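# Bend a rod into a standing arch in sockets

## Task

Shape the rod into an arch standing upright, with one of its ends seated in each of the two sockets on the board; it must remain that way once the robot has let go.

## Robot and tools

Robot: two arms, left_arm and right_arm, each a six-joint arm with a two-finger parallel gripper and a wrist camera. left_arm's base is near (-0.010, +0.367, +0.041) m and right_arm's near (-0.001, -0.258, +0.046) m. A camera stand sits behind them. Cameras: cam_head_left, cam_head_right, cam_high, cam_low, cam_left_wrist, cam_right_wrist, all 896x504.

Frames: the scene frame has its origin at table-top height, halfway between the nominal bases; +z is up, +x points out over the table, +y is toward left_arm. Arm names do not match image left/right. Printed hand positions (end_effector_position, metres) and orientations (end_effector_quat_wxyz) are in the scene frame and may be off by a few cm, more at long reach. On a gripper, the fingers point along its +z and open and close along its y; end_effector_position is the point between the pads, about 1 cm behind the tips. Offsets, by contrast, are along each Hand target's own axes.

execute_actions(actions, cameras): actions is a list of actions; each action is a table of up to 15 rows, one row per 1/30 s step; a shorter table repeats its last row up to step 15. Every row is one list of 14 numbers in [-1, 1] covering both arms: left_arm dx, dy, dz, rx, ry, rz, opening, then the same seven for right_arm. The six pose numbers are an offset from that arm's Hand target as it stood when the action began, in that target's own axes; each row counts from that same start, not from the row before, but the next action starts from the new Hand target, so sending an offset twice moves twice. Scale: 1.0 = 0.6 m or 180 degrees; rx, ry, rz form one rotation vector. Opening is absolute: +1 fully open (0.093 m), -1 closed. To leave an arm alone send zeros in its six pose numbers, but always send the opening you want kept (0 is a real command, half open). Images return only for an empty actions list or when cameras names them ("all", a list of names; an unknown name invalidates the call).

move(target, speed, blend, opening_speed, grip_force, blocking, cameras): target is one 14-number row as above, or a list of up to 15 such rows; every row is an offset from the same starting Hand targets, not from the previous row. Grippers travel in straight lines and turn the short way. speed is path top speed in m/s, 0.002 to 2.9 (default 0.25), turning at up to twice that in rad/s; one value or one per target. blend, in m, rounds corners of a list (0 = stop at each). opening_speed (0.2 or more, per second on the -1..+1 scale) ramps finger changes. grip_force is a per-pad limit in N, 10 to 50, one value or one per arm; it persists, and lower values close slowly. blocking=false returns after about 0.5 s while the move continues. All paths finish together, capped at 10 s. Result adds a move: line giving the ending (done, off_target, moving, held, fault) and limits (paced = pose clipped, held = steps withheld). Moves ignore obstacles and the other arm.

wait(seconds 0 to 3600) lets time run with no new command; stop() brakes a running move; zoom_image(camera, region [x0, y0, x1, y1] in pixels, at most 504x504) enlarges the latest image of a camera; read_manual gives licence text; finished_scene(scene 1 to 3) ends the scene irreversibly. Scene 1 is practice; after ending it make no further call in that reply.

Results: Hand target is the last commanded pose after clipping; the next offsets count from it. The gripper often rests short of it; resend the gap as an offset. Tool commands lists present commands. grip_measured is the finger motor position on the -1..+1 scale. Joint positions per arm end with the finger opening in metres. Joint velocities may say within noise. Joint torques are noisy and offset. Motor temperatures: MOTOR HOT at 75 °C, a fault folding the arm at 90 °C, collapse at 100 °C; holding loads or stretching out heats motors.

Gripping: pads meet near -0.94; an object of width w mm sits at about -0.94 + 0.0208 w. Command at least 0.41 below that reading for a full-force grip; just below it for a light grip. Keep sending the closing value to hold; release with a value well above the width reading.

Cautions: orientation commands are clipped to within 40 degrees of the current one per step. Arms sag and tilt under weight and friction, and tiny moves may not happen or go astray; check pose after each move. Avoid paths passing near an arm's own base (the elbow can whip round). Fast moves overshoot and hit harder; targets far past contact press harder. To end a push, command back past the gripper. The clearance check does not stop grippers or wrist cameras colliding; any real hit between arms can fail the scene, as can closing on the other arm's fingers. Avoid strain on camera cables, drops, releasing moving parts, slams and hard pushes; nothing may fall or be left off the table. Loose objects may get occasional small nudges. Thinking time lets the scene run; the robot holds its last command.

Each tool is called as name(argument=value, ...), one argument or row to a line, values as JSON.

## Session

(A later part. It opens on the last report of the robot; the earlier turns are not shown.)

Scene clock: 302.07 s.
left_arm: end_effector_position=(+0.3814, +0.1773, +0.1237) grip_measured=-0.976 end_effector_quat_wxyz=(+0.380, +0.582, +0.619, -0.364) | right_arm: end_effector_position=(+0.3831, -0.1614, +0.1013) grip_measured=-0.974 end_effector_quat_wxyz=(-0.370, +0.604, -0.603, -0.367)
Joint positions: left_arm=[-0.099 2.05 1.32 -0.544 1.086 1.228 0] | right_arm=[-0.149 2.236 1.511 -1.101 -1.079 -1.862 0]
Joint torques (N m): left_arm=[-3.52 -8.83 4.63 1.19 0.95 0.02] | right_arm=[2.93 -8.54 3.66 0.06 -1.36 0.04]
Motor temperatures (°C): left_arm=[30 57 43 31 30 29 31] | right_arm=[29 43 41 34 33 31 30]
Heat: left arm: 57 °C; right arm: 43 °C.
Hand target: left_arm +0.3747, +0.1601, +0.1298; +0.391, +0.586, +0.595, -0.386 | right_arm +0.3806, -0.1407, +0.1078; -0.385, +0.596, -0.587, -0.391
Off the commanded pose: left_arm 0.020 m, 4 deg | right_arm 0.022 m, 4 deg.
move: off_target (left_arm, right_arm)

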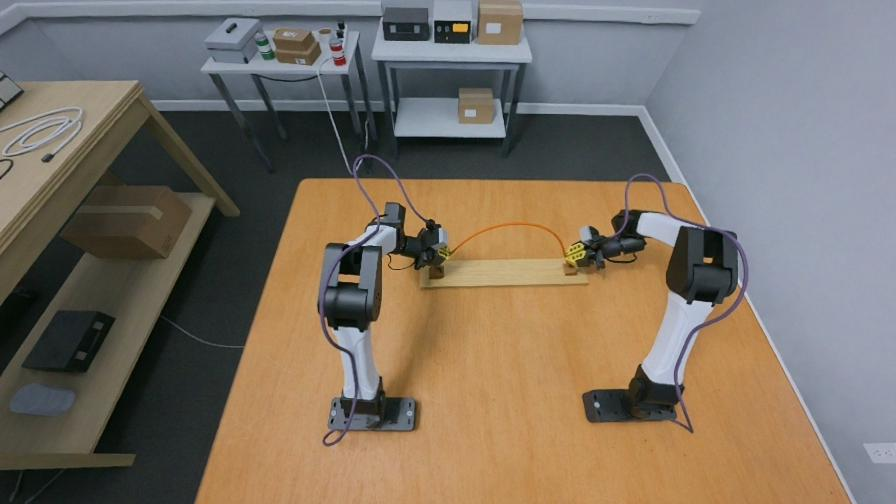

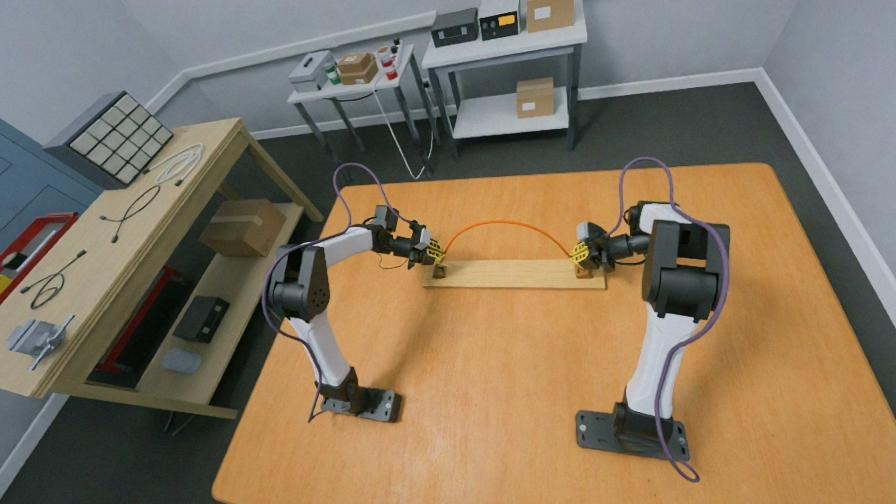

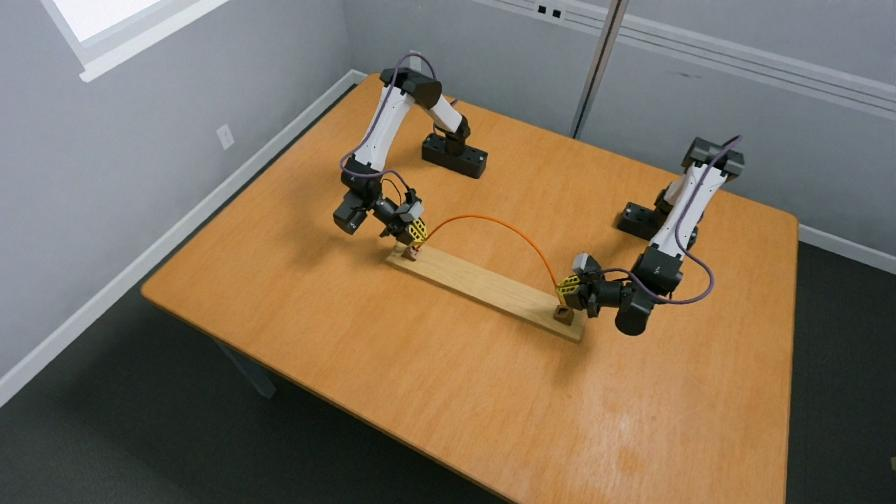

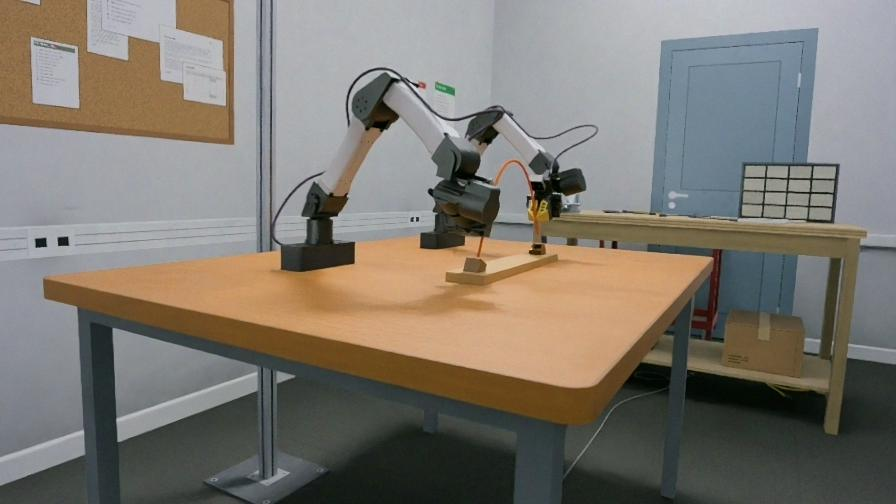

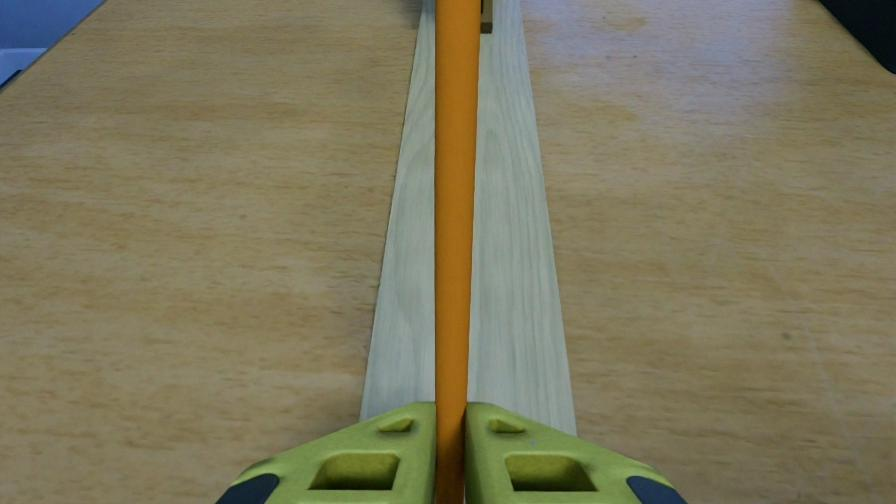

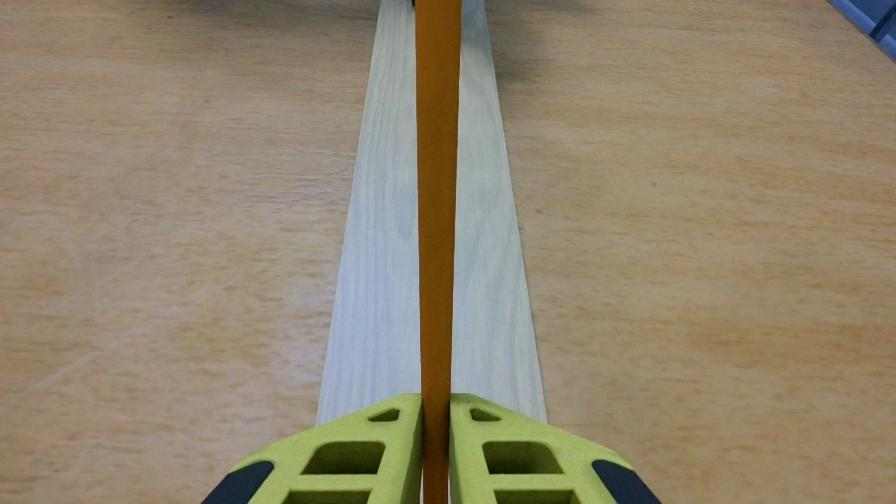

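move(
  target=[0.032,-0.0067,0.0102,0,0,0,-1,0.0,0.0017,0.0,0,0,0,-1],
  speed=0.08,
  cameras=["all"],
)

zoom_image(
  camera="cam_low",
  region=[450, 210, 570, 300],
)

zoom_image(
  camera="cam_high",
  region=[530, 260, 630, 345],
)

zoom_image(
  camera="cam_high",
  region=[370, 200, 470, 285],
)

zoom_image(
  camera="cam_head_right",
  region=[550, 230, 620, 300],
)

zoom_image(
  camera="cam_head_right",
  region=[410, 230, 480, 300],
)

Scene clock: 314.83 s.
left_arm: end_effector_position=(+0.3758, +0.1779, +0.1018) grip_measured=-0.976 end_effector_quat_wxyz=(+0.376, +0.580, +0.622, -0.367) | right_arm: end_effector_position=(+0.3836, -0.1615, +0.1012) grip_measured=-0.974 end_effector_quat_wxyz=(-0.371, +0.604, -0.603, -0.366)
Joint positions: left_arm=[-0.099 2.079 1.266 -0.473 1.086 1.228 0] | right_arm=[-0.149 2.236 1.511 -1.098 -1.079 -1.862 0]
Joint torques (N m): left_arm=[-3.18 -9.01 4.6 1.17 0.96 0.08] | right_arm=[2.88 -8.96 3.23 0.06 -1.36 0.02]
Heat: left arm: 54 °C; right arm: 46 °C.
Hand target: left_arm +0.3706, +0.1620, +0.1097; +0.391, +0.586, +0.595, -0.386 | right_arm +0.3796, -0.1407, +0.1078; -0.385, +0.596, -0.587, -0.391
Off the commanded pose: left_arm 0.018 m, 4 deg | right_arm 0.022 m, 4 deg.
move: off_target (left_arm, right_arm)

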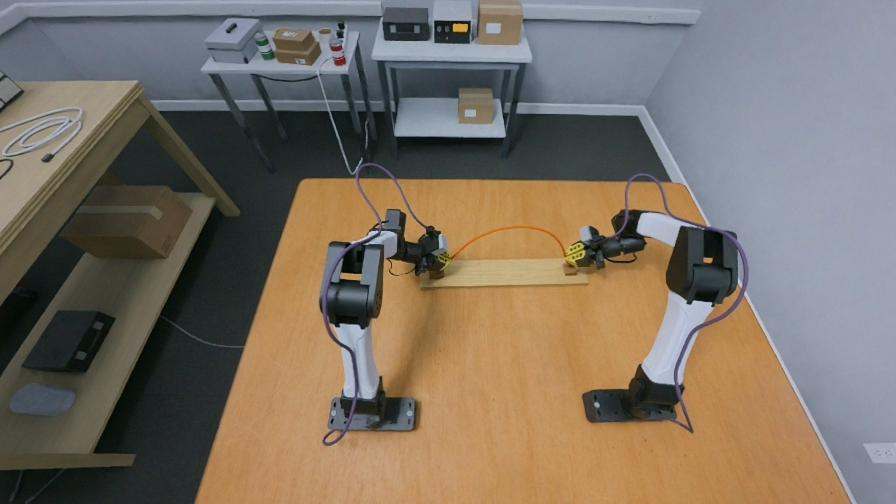

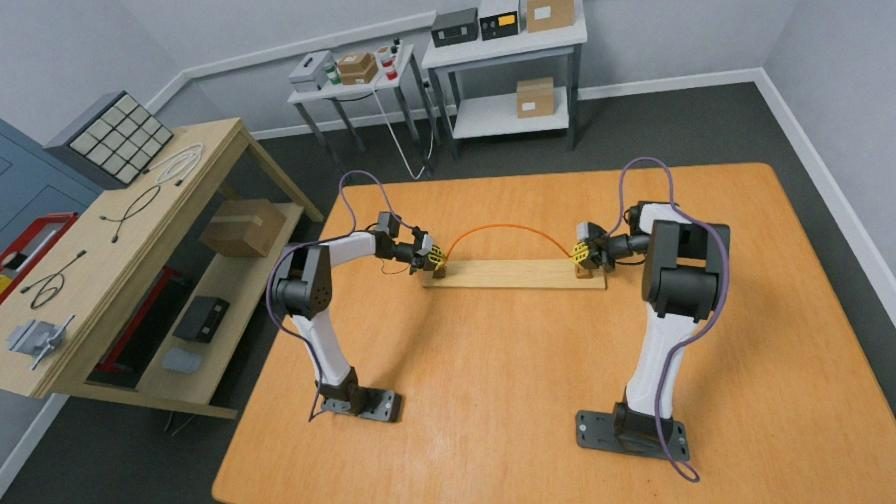

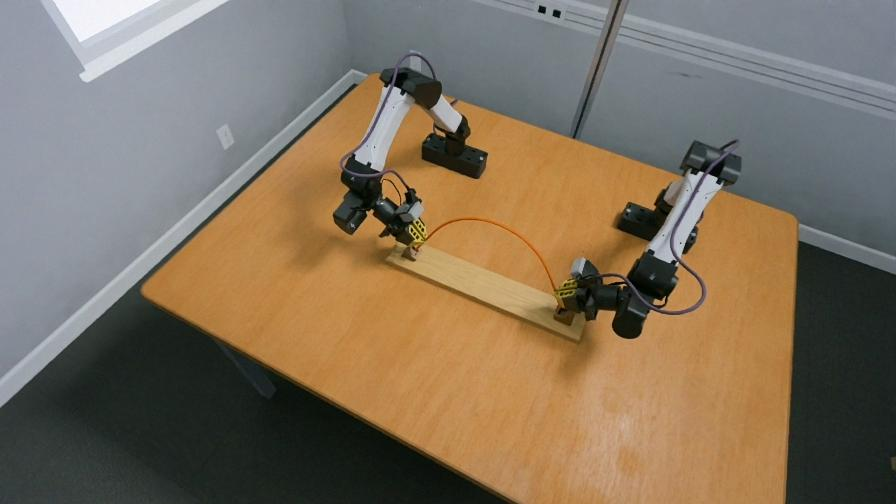

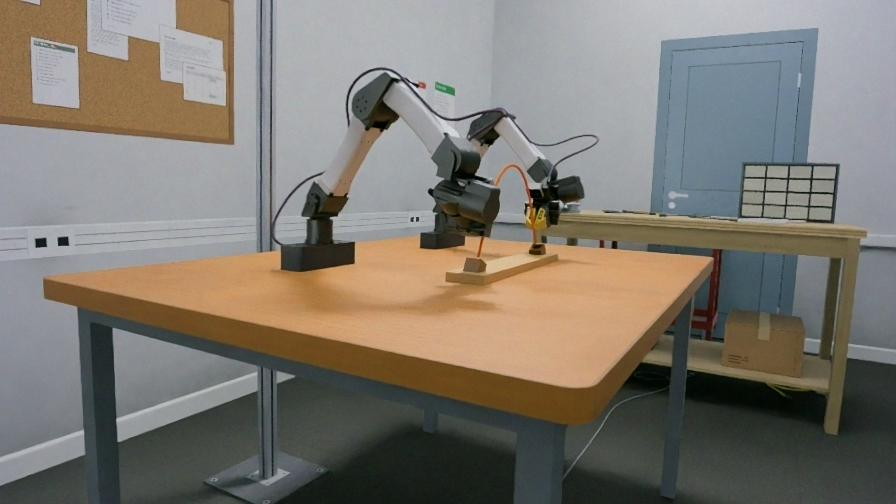

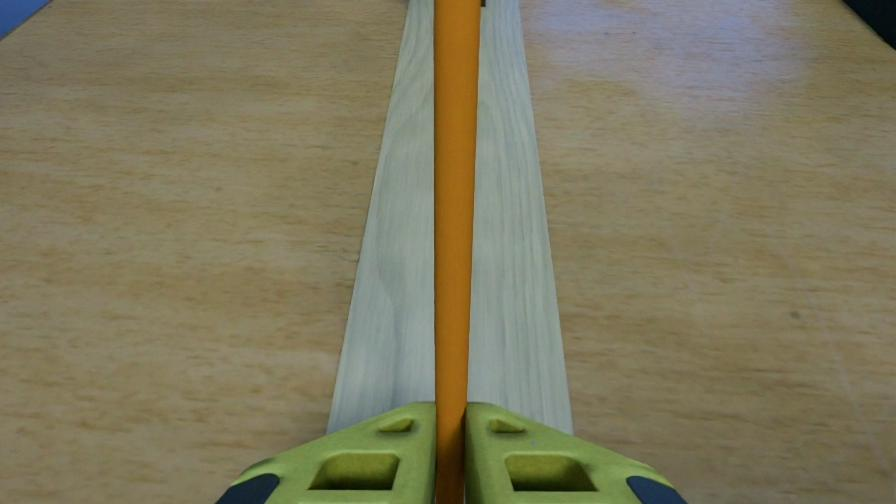

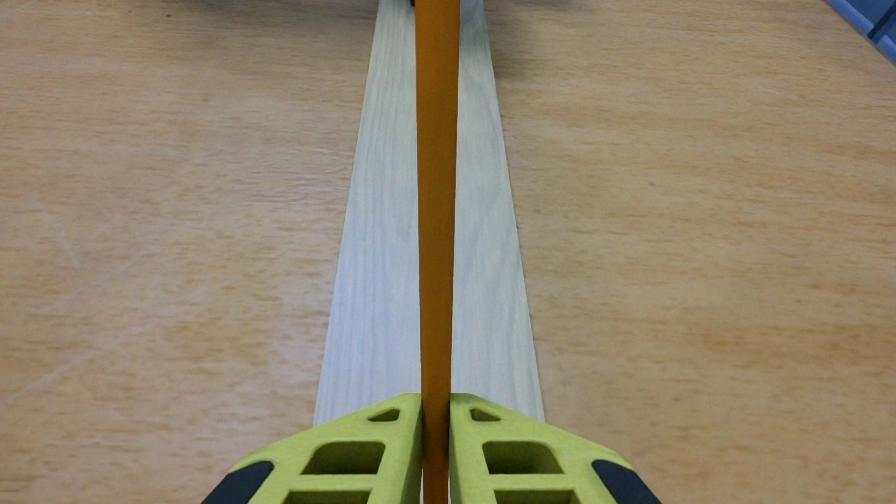

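Scaled by 4.200 from the camera's image (finer frame: 1280x720).

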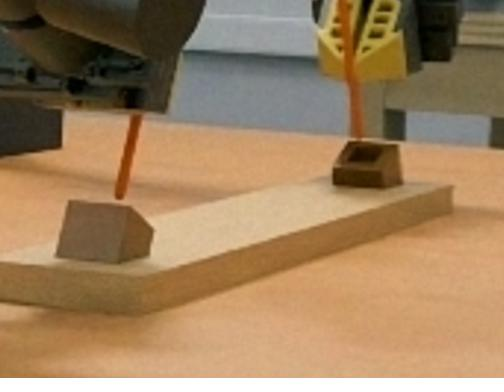

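Scaled by 5.040 from the camera's image (finer frame: 1280x720).

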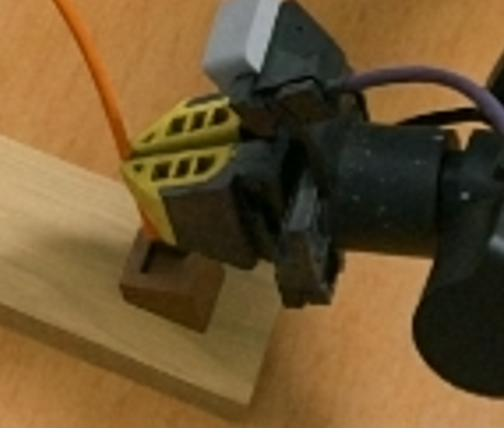

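Scaled by 5.040 from the camera's image (finer frame: 1280x720).

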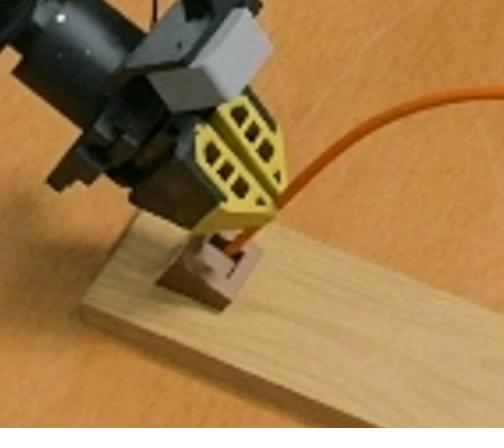

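Scaled by 7.200 from the camera's image (finer frame: 1280x720).

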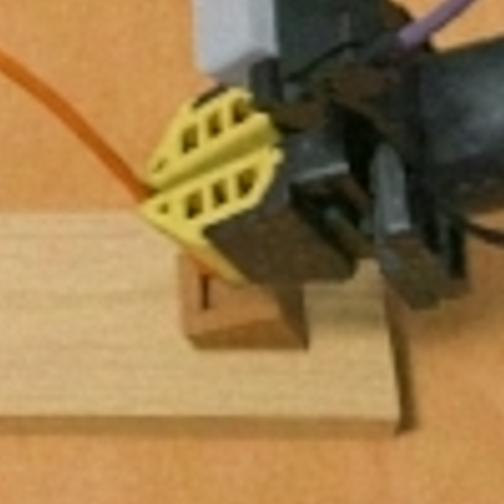

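Scaled by 7.200 from the camera's image (finer frame: 1280x720).

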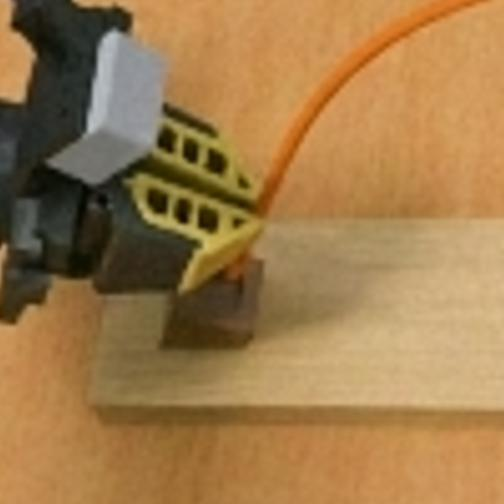

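move(
  target=[0.0508,0,0,0,0,0,-1,0.057,0.0,0.003,0,0,0,-1],
  speed=0.05,
  cameras=["all"],
)

zoom_image(
  camera="cam_low",
  region=[450, 210, 570, 300],
)

zoom_image(
  camera="cam_high",
  region=[530, 260, 630, 345],
)

zoom_image(
  camera="cam_high",
  region=[370, 200, 470, 285],
)

zoom_image(
  camera="cam_head_right",
  region=[550, 230, 620, 300],
)

zoom_image(
  camera="cam_head_right",
  region=[410, 230, 480, 300],
)

Scene clock: 328.90 s.
left_arm: end_effector_position=(+0.3736, +0.1842, +0.0782) grip_measured=-0.976 end_effector_quat_wxyz=(+0.373, +0.579, +0.622, -0.374) | right_arm: end_effector_position=(+0.3818, -0.1635, +0.0799) grip_measured=-0.974 end_effector_quat_wxyz=(-0.374, +0.597, -0.600, -0.378)
Joint positions: left_arm=[-0.082 2.137 1.25 -0.449 1.098 1.271 0] | right_arm=[-0.16 2.297 1.501 -1.076 -1.099 -1.899 0]
Joint torques (N m): left_arm=[-1.91 -8.4 4.18 1.11 0.94 0.29] | right_arm=[1.24 -7.49 3.38 0.07 -1.08 -0.21]
Motor temperatures (°C): left_arm=[31 52 42 32 30 29 32] | right_arm=[29 47 41 33 33 31 31]
Heat: left arm: 52 °C; right arm: 47 °C.
Hand target: left_arm +0.3704, +0.1740, +0.0817; +0.391, +0.586, +0.595, -0.386 | right_arm +0.3798, -0.1528, +0.0757; -0.385, +0.596, -0.587, -0.391
Off the commanded pose: left_arm 0.011 m, 4 deg | right_arm 0.012 m, 2 deg.
move: off_target (left_arm, right_arm)

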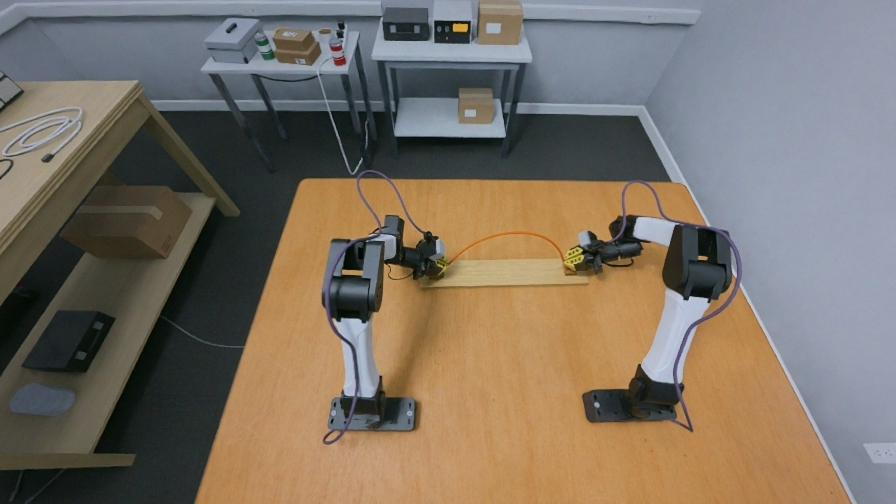

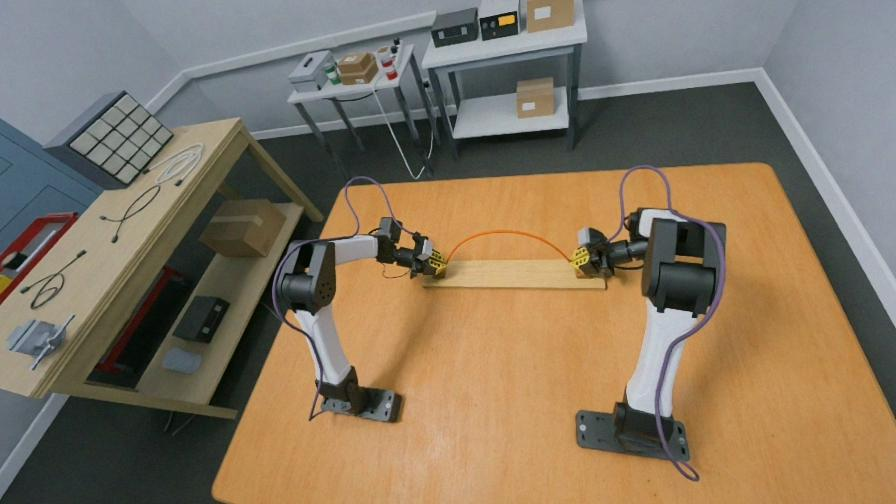

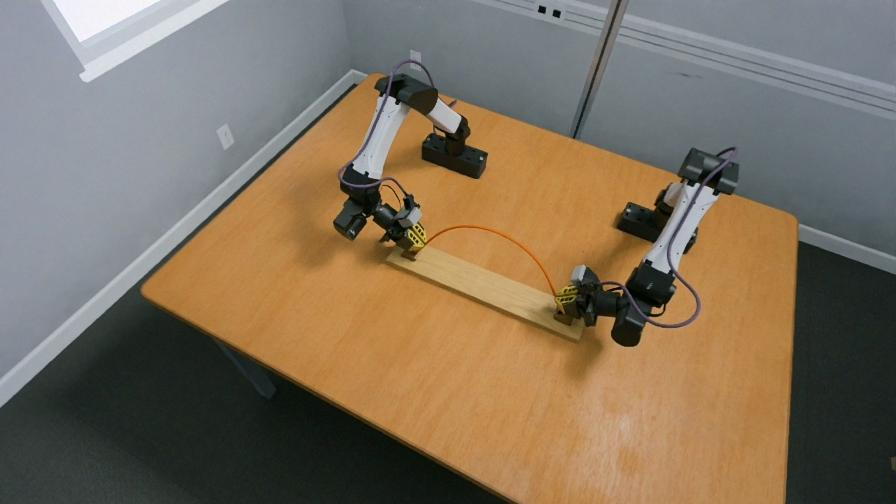

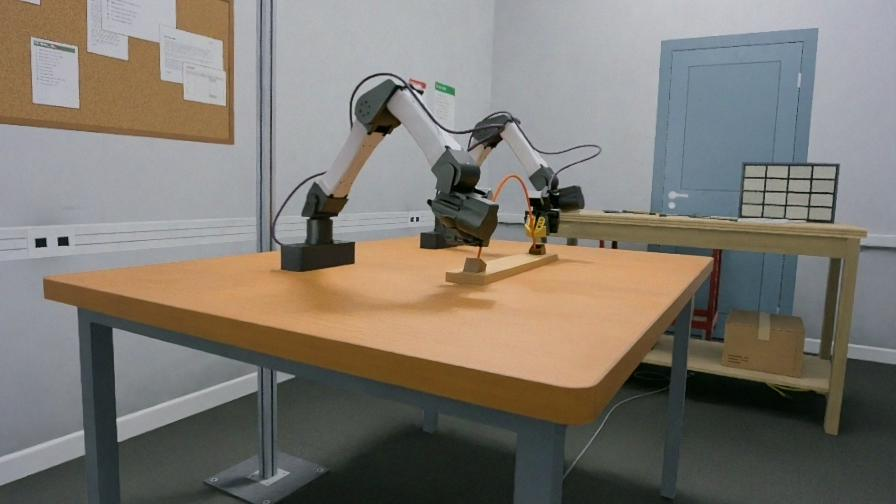

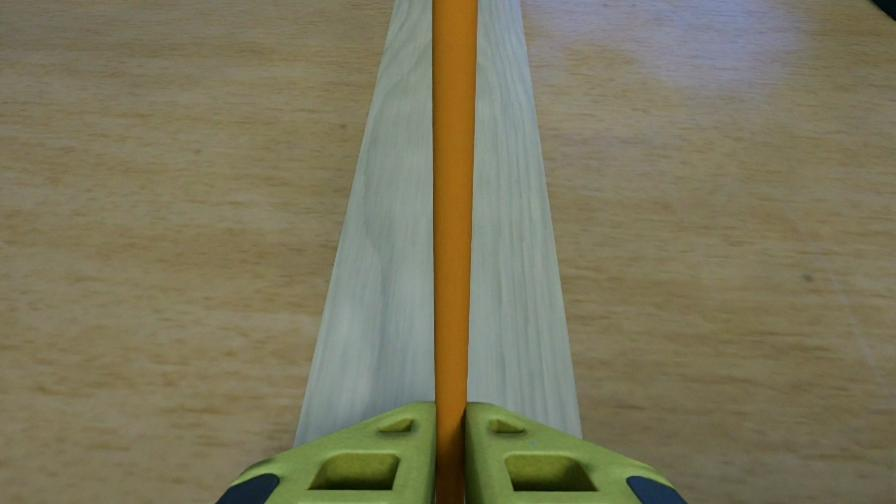

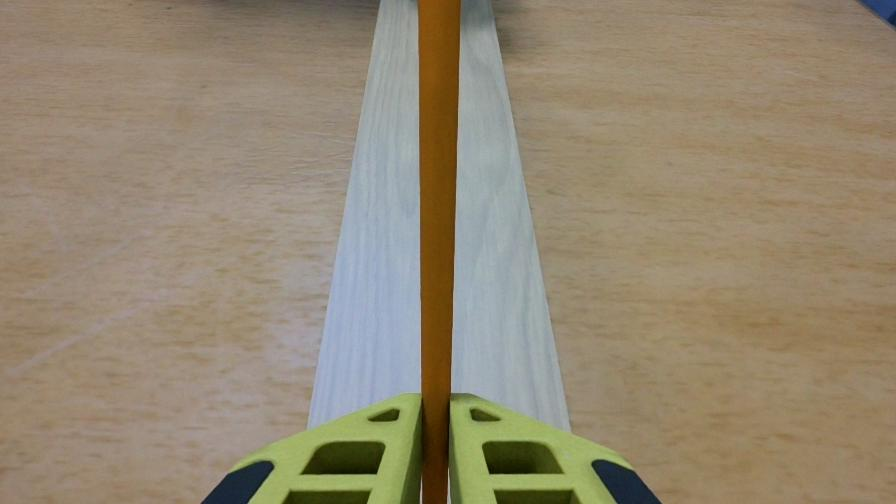

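Scaled by 4.200 from the camera's image (finer frame: 1280x720).

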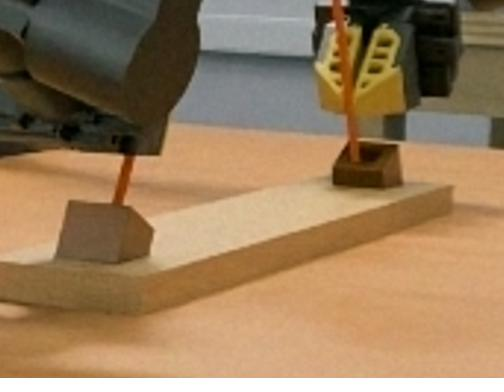

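Scaled by 5.040 from the camera's image (finer frame: 1280x720).

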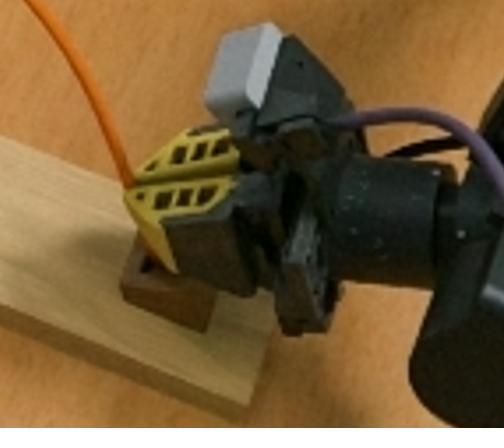

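Scaled by 5.040 from the camera's image (finer frame: 1280x720).

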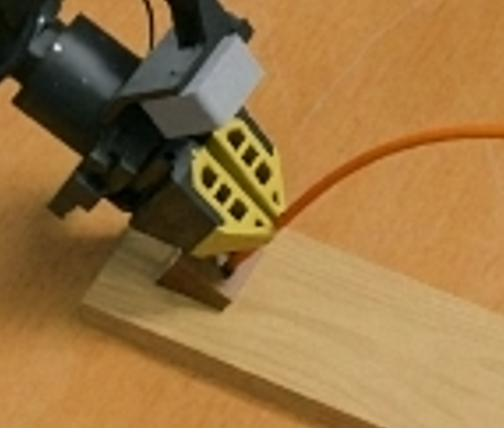

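Scaled by 7.200 from the camera's image (finer frame: 1280x720).

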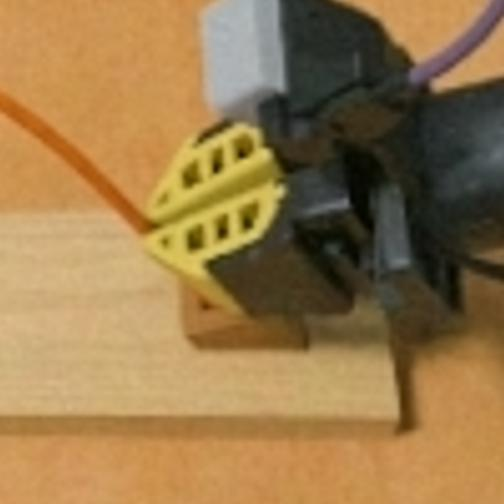

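Scaled by 7.200 from the camera's image (finer frame: 1280x720).

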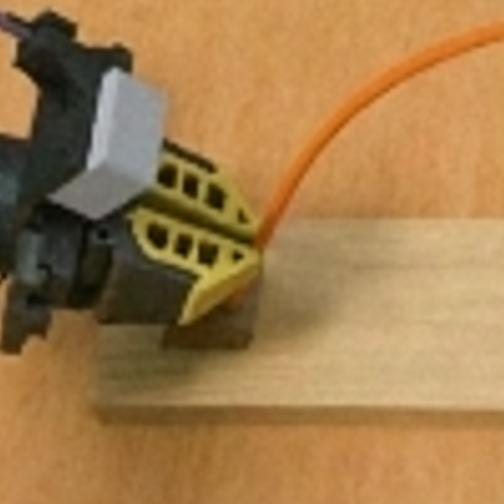

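zoom_image(
  camera="cam_low",
  region=[520, 225, 560, 265],
)

zoom_image(
  camera="cam_high",
  region=[390, 235, 430, 270],
)

zoom_image(
  camera="cam_high",
  region=[545, 295, 585, 330],
)

Scaled by 12.600 from the camera's image (finer frame: 1280x720).

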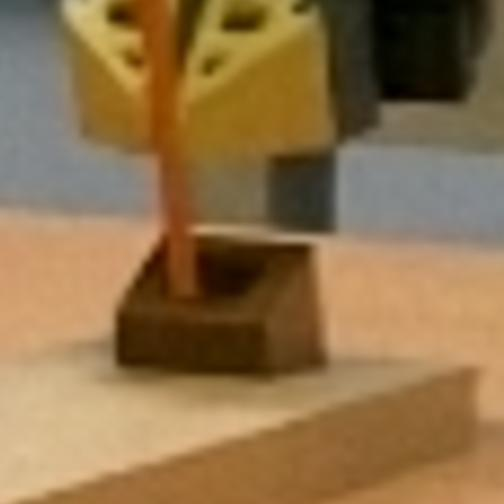

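Scaled by 12.600 from the camera's image (finer frame: 1280x720).

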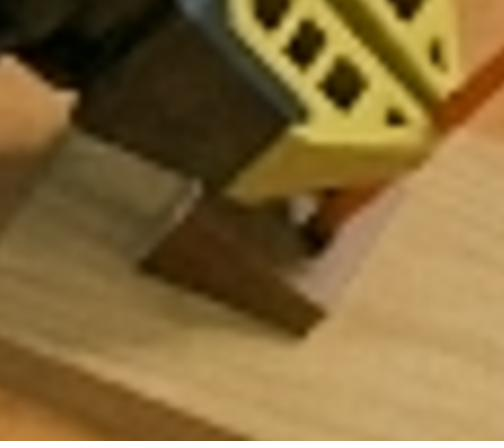

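Scaled by 12.600 from the camera's image (finer frame: 1280x720).

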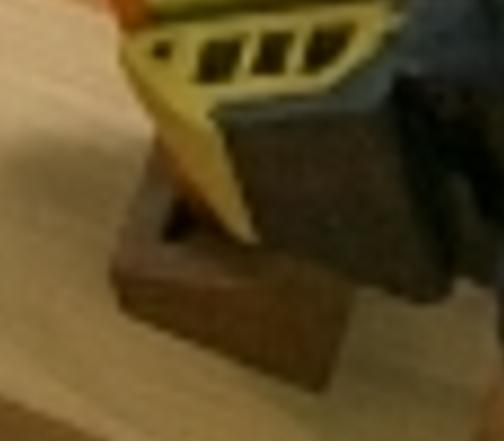

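move(
  target=[0.02,0.0067,0,0,0,0,-1,0.03,0.0,0.0,0,0,0,-1],
  speed=0.05,
  cameras=["cam_high","cam_low"],
)

zoom_image(
  camera="cam_low",
  region=[450, 225, 560, 285],
)

zoom_image(
  camera="cam_high",
  region=[545, 280, 605, 330],
)

zoom_image(
  camera="cam_high",
  region=[390, 220, 440, 270],
)

Scene clock: 341.97 s.
left_arm: end_effector_position=(+0.3732, +0.1853, +0.0766) grip_measured=-0.976 end_effector_quat_wxyz=(+0.387, +0.573, +0.608, -0.390) | right_arm: end_effector_position=(+0.3826, -0.1639, +0.0781) grip_measured=-0.974 end_effector_quat_wxyz=(-0.399, +0.579, -0.592, -0.394)
Joint positions: left_arm=[-0.069 2.164 1.25 -0.438 1.153 1.298 0] | right_arm=[-0.173 2.332 1.501 -1.088 -1.165 -1.941 0]
Joint torques (N m): left_arm=[-1.88 -7.41 5.41 0.96 0.48 0.31] | right_arm=[0.83 -6.46 3.96 0.12 -0.36 -0.18]
Heat: left arm: 53 °C; right arm: 47 °C.
Hand target: left_arm +0.3743, +0.1788, +0.0707; +0.391, +0.586, +0.595, -0.386 | right_arm +0.3799, -0.1599, +0.0592; -0.385, +0.596, -0.587, -0.391
Off the commanded pose: left_arm 0.009 m, 2 deg | right_arm 0.019 m, 3 deg.
move: off_target (right_arm)

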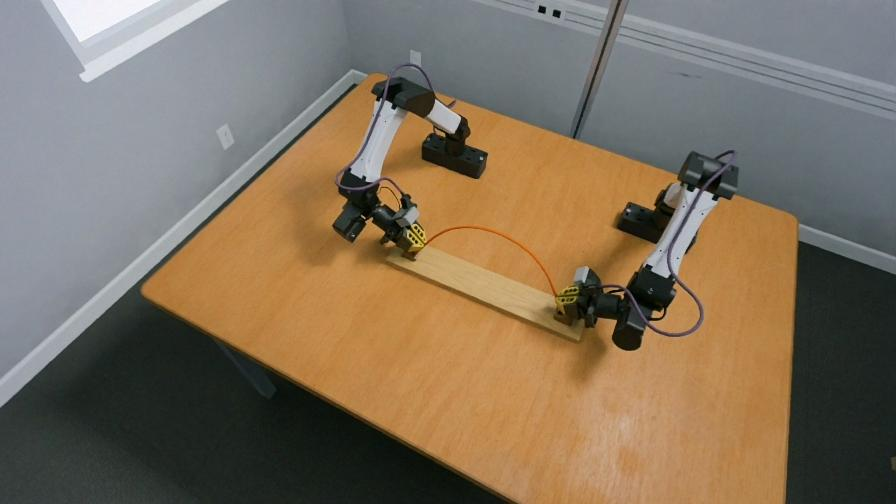

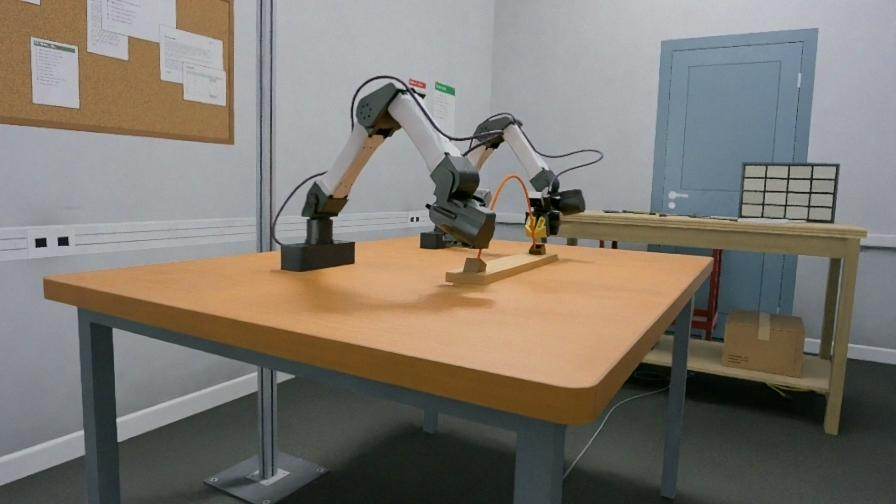

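Scaled by 4.582 from the camera's image (finer frame: 1280x720).

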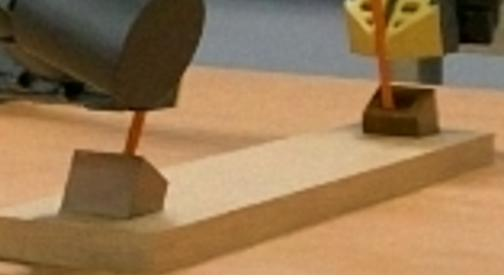

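Scaled by 8.400 from the camera's image (finer frame: 1280x720).

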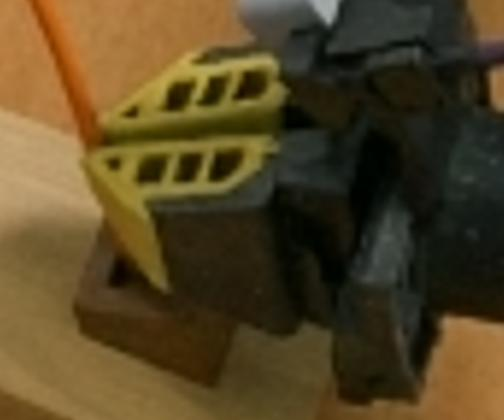

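Scaled by 10.080 from the camera's image (finer frame: 1280x720).

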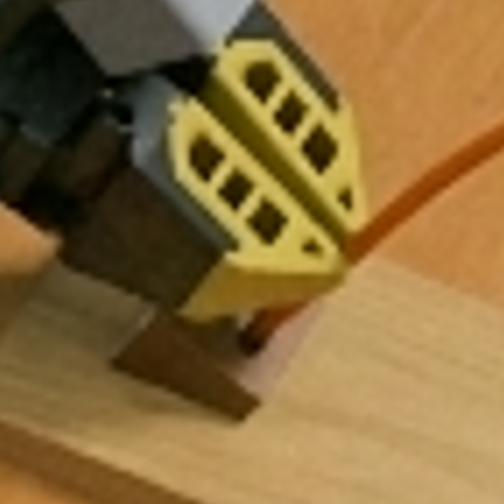

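move(
  target=[
    [-0.005,0,-0.0138,0,0,0,-1,-0.0263,0.0,-0.0188,0,0,0,-1],
    [-0.005,0,-0.0138,0,0,0,-0.75,-0.0263,0.0,-0.0188,0,0,0,-0.75],
  ],
  speed=0.05,
  opening_speed=0.3,
  cameras=["all"],
)

zoom_image(
  camera="cam_low",
  region=[450, 225, 560, 285],
)

zoom_image(
  camera="cam_high",
  region=[545, 280, 605, 330],
)

zoom_image(
  camera="cam_high",
  region=[390, 220, 440, 270],
)

Scene clock: 352.60 s.
left_arm: end_effector_position=(+0.3696, +0.1883, +0.0737) grip_measured=-0.752 end_effector_quat_wxyz=(+0.385, +0.576, +0.605, -0.392) | right_arm: end_effector_position=(+0.3785, -0.1675, +0.0755) grip_measured=-0.752 end_effector_quat_wxyz=(-0.384, +0.590, -0.594, -0.390)
Joint positions: left_arm=[-0.062 2.171 1.25 -0.469 1.156 1.34 0.009] | right_arm=[-0.178 2.332 1.51 -1.12 -1.126 -1.967 0.009]
Joint torques (N m): left_arm=[-0.99 -8.66 6.68 0.59 0.49 0.28] | right_arm=[0.38 -8.95 5.44 -0.32 -0.69 -0.17]
Heat: left arm: 52 °C; right arm: 45 °C.
Hand target: left_arm +0.3742, +0.1853, +0.0767; +0.391, +0.586, +0.595, -0.386 | right_arm +0.3800, -0.1640, +0.0781; -0.385, +0.596, -0.587, -0.391
Off the commanded pose: left_arm 0.006 m, 2 deg | right_arm 0.005 m, 1 deg.
move: done

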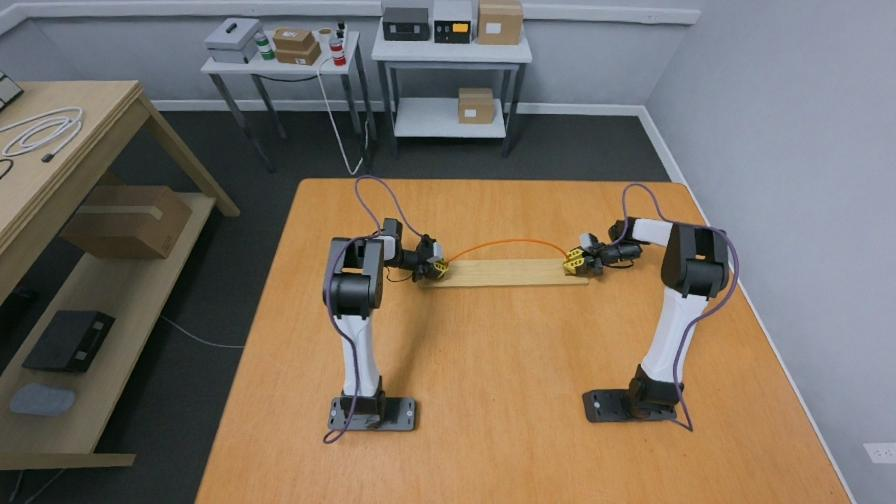

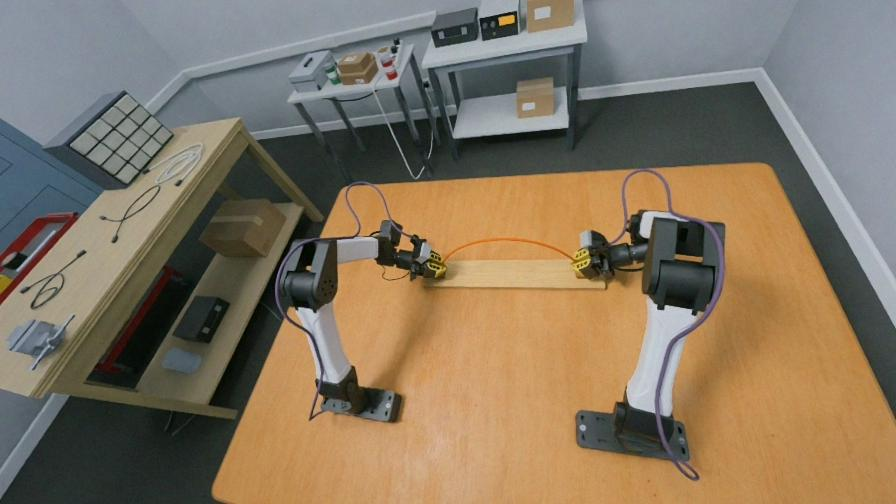

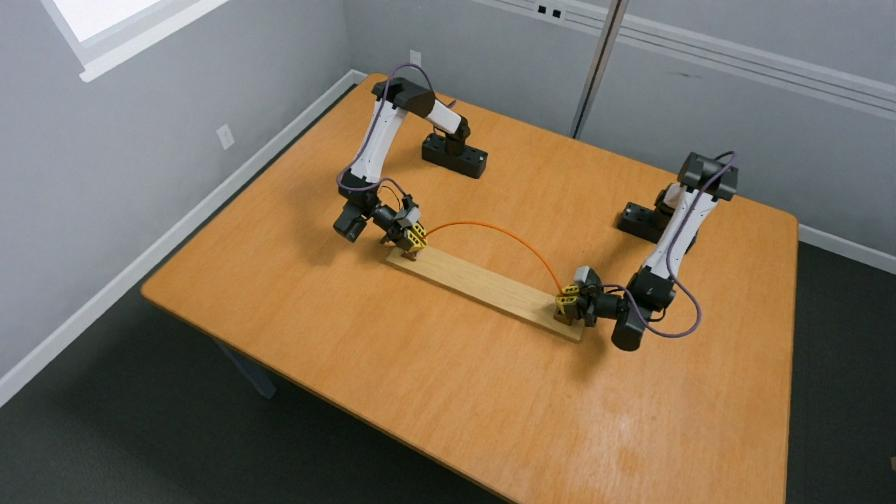

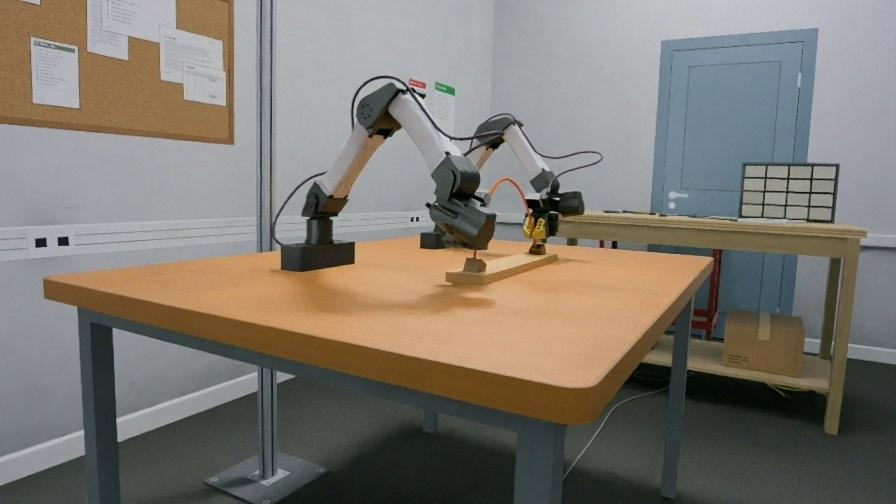

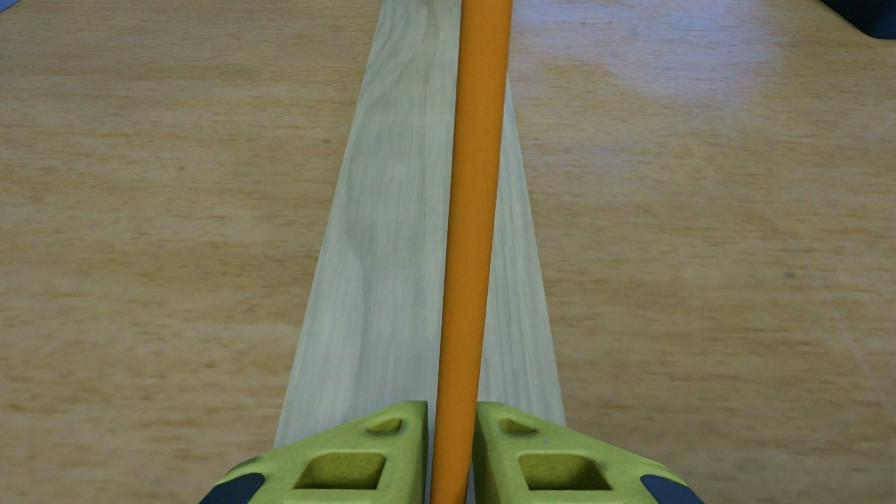

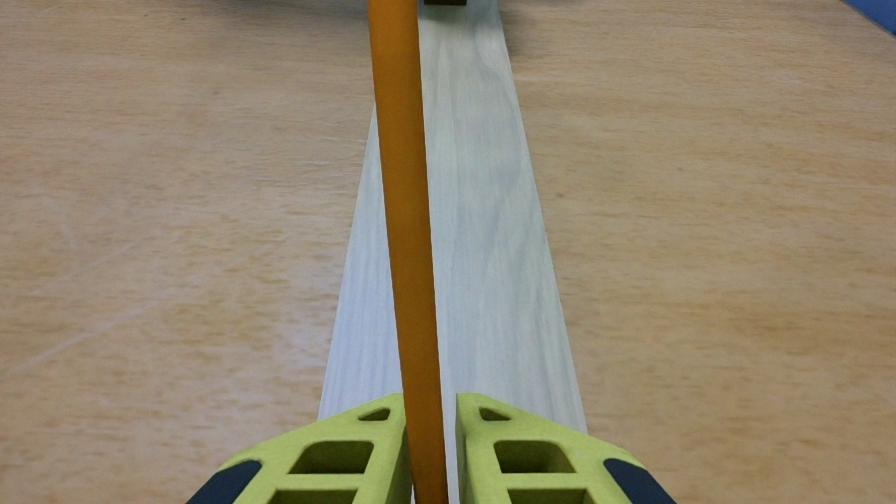

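Scaled by 4.582 from the camera's image (finer frame: 1280x720).

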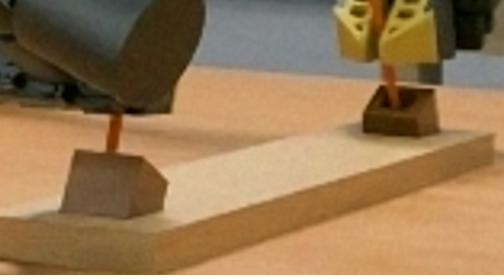

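Scaled by 8.400 from the camera's image (finer frame: 1280x720).

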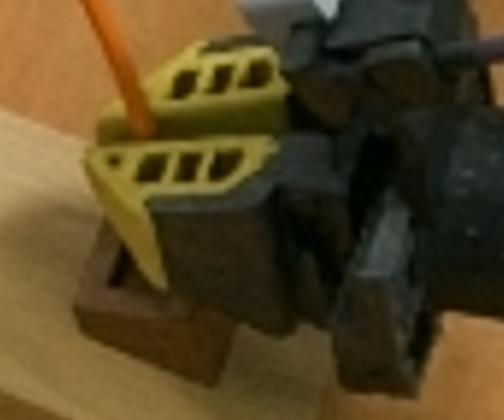

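Scaled by 10.080 from the camera's image (finer frame: 1280x720).

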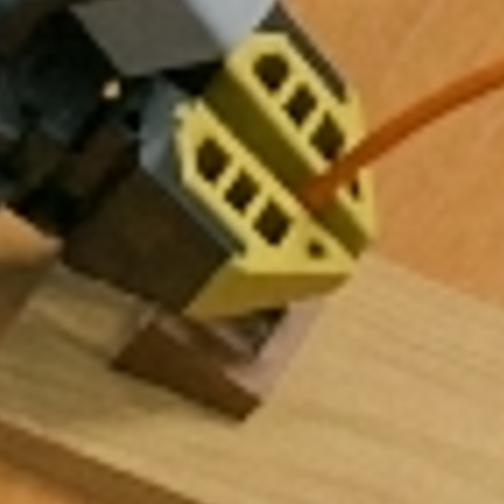

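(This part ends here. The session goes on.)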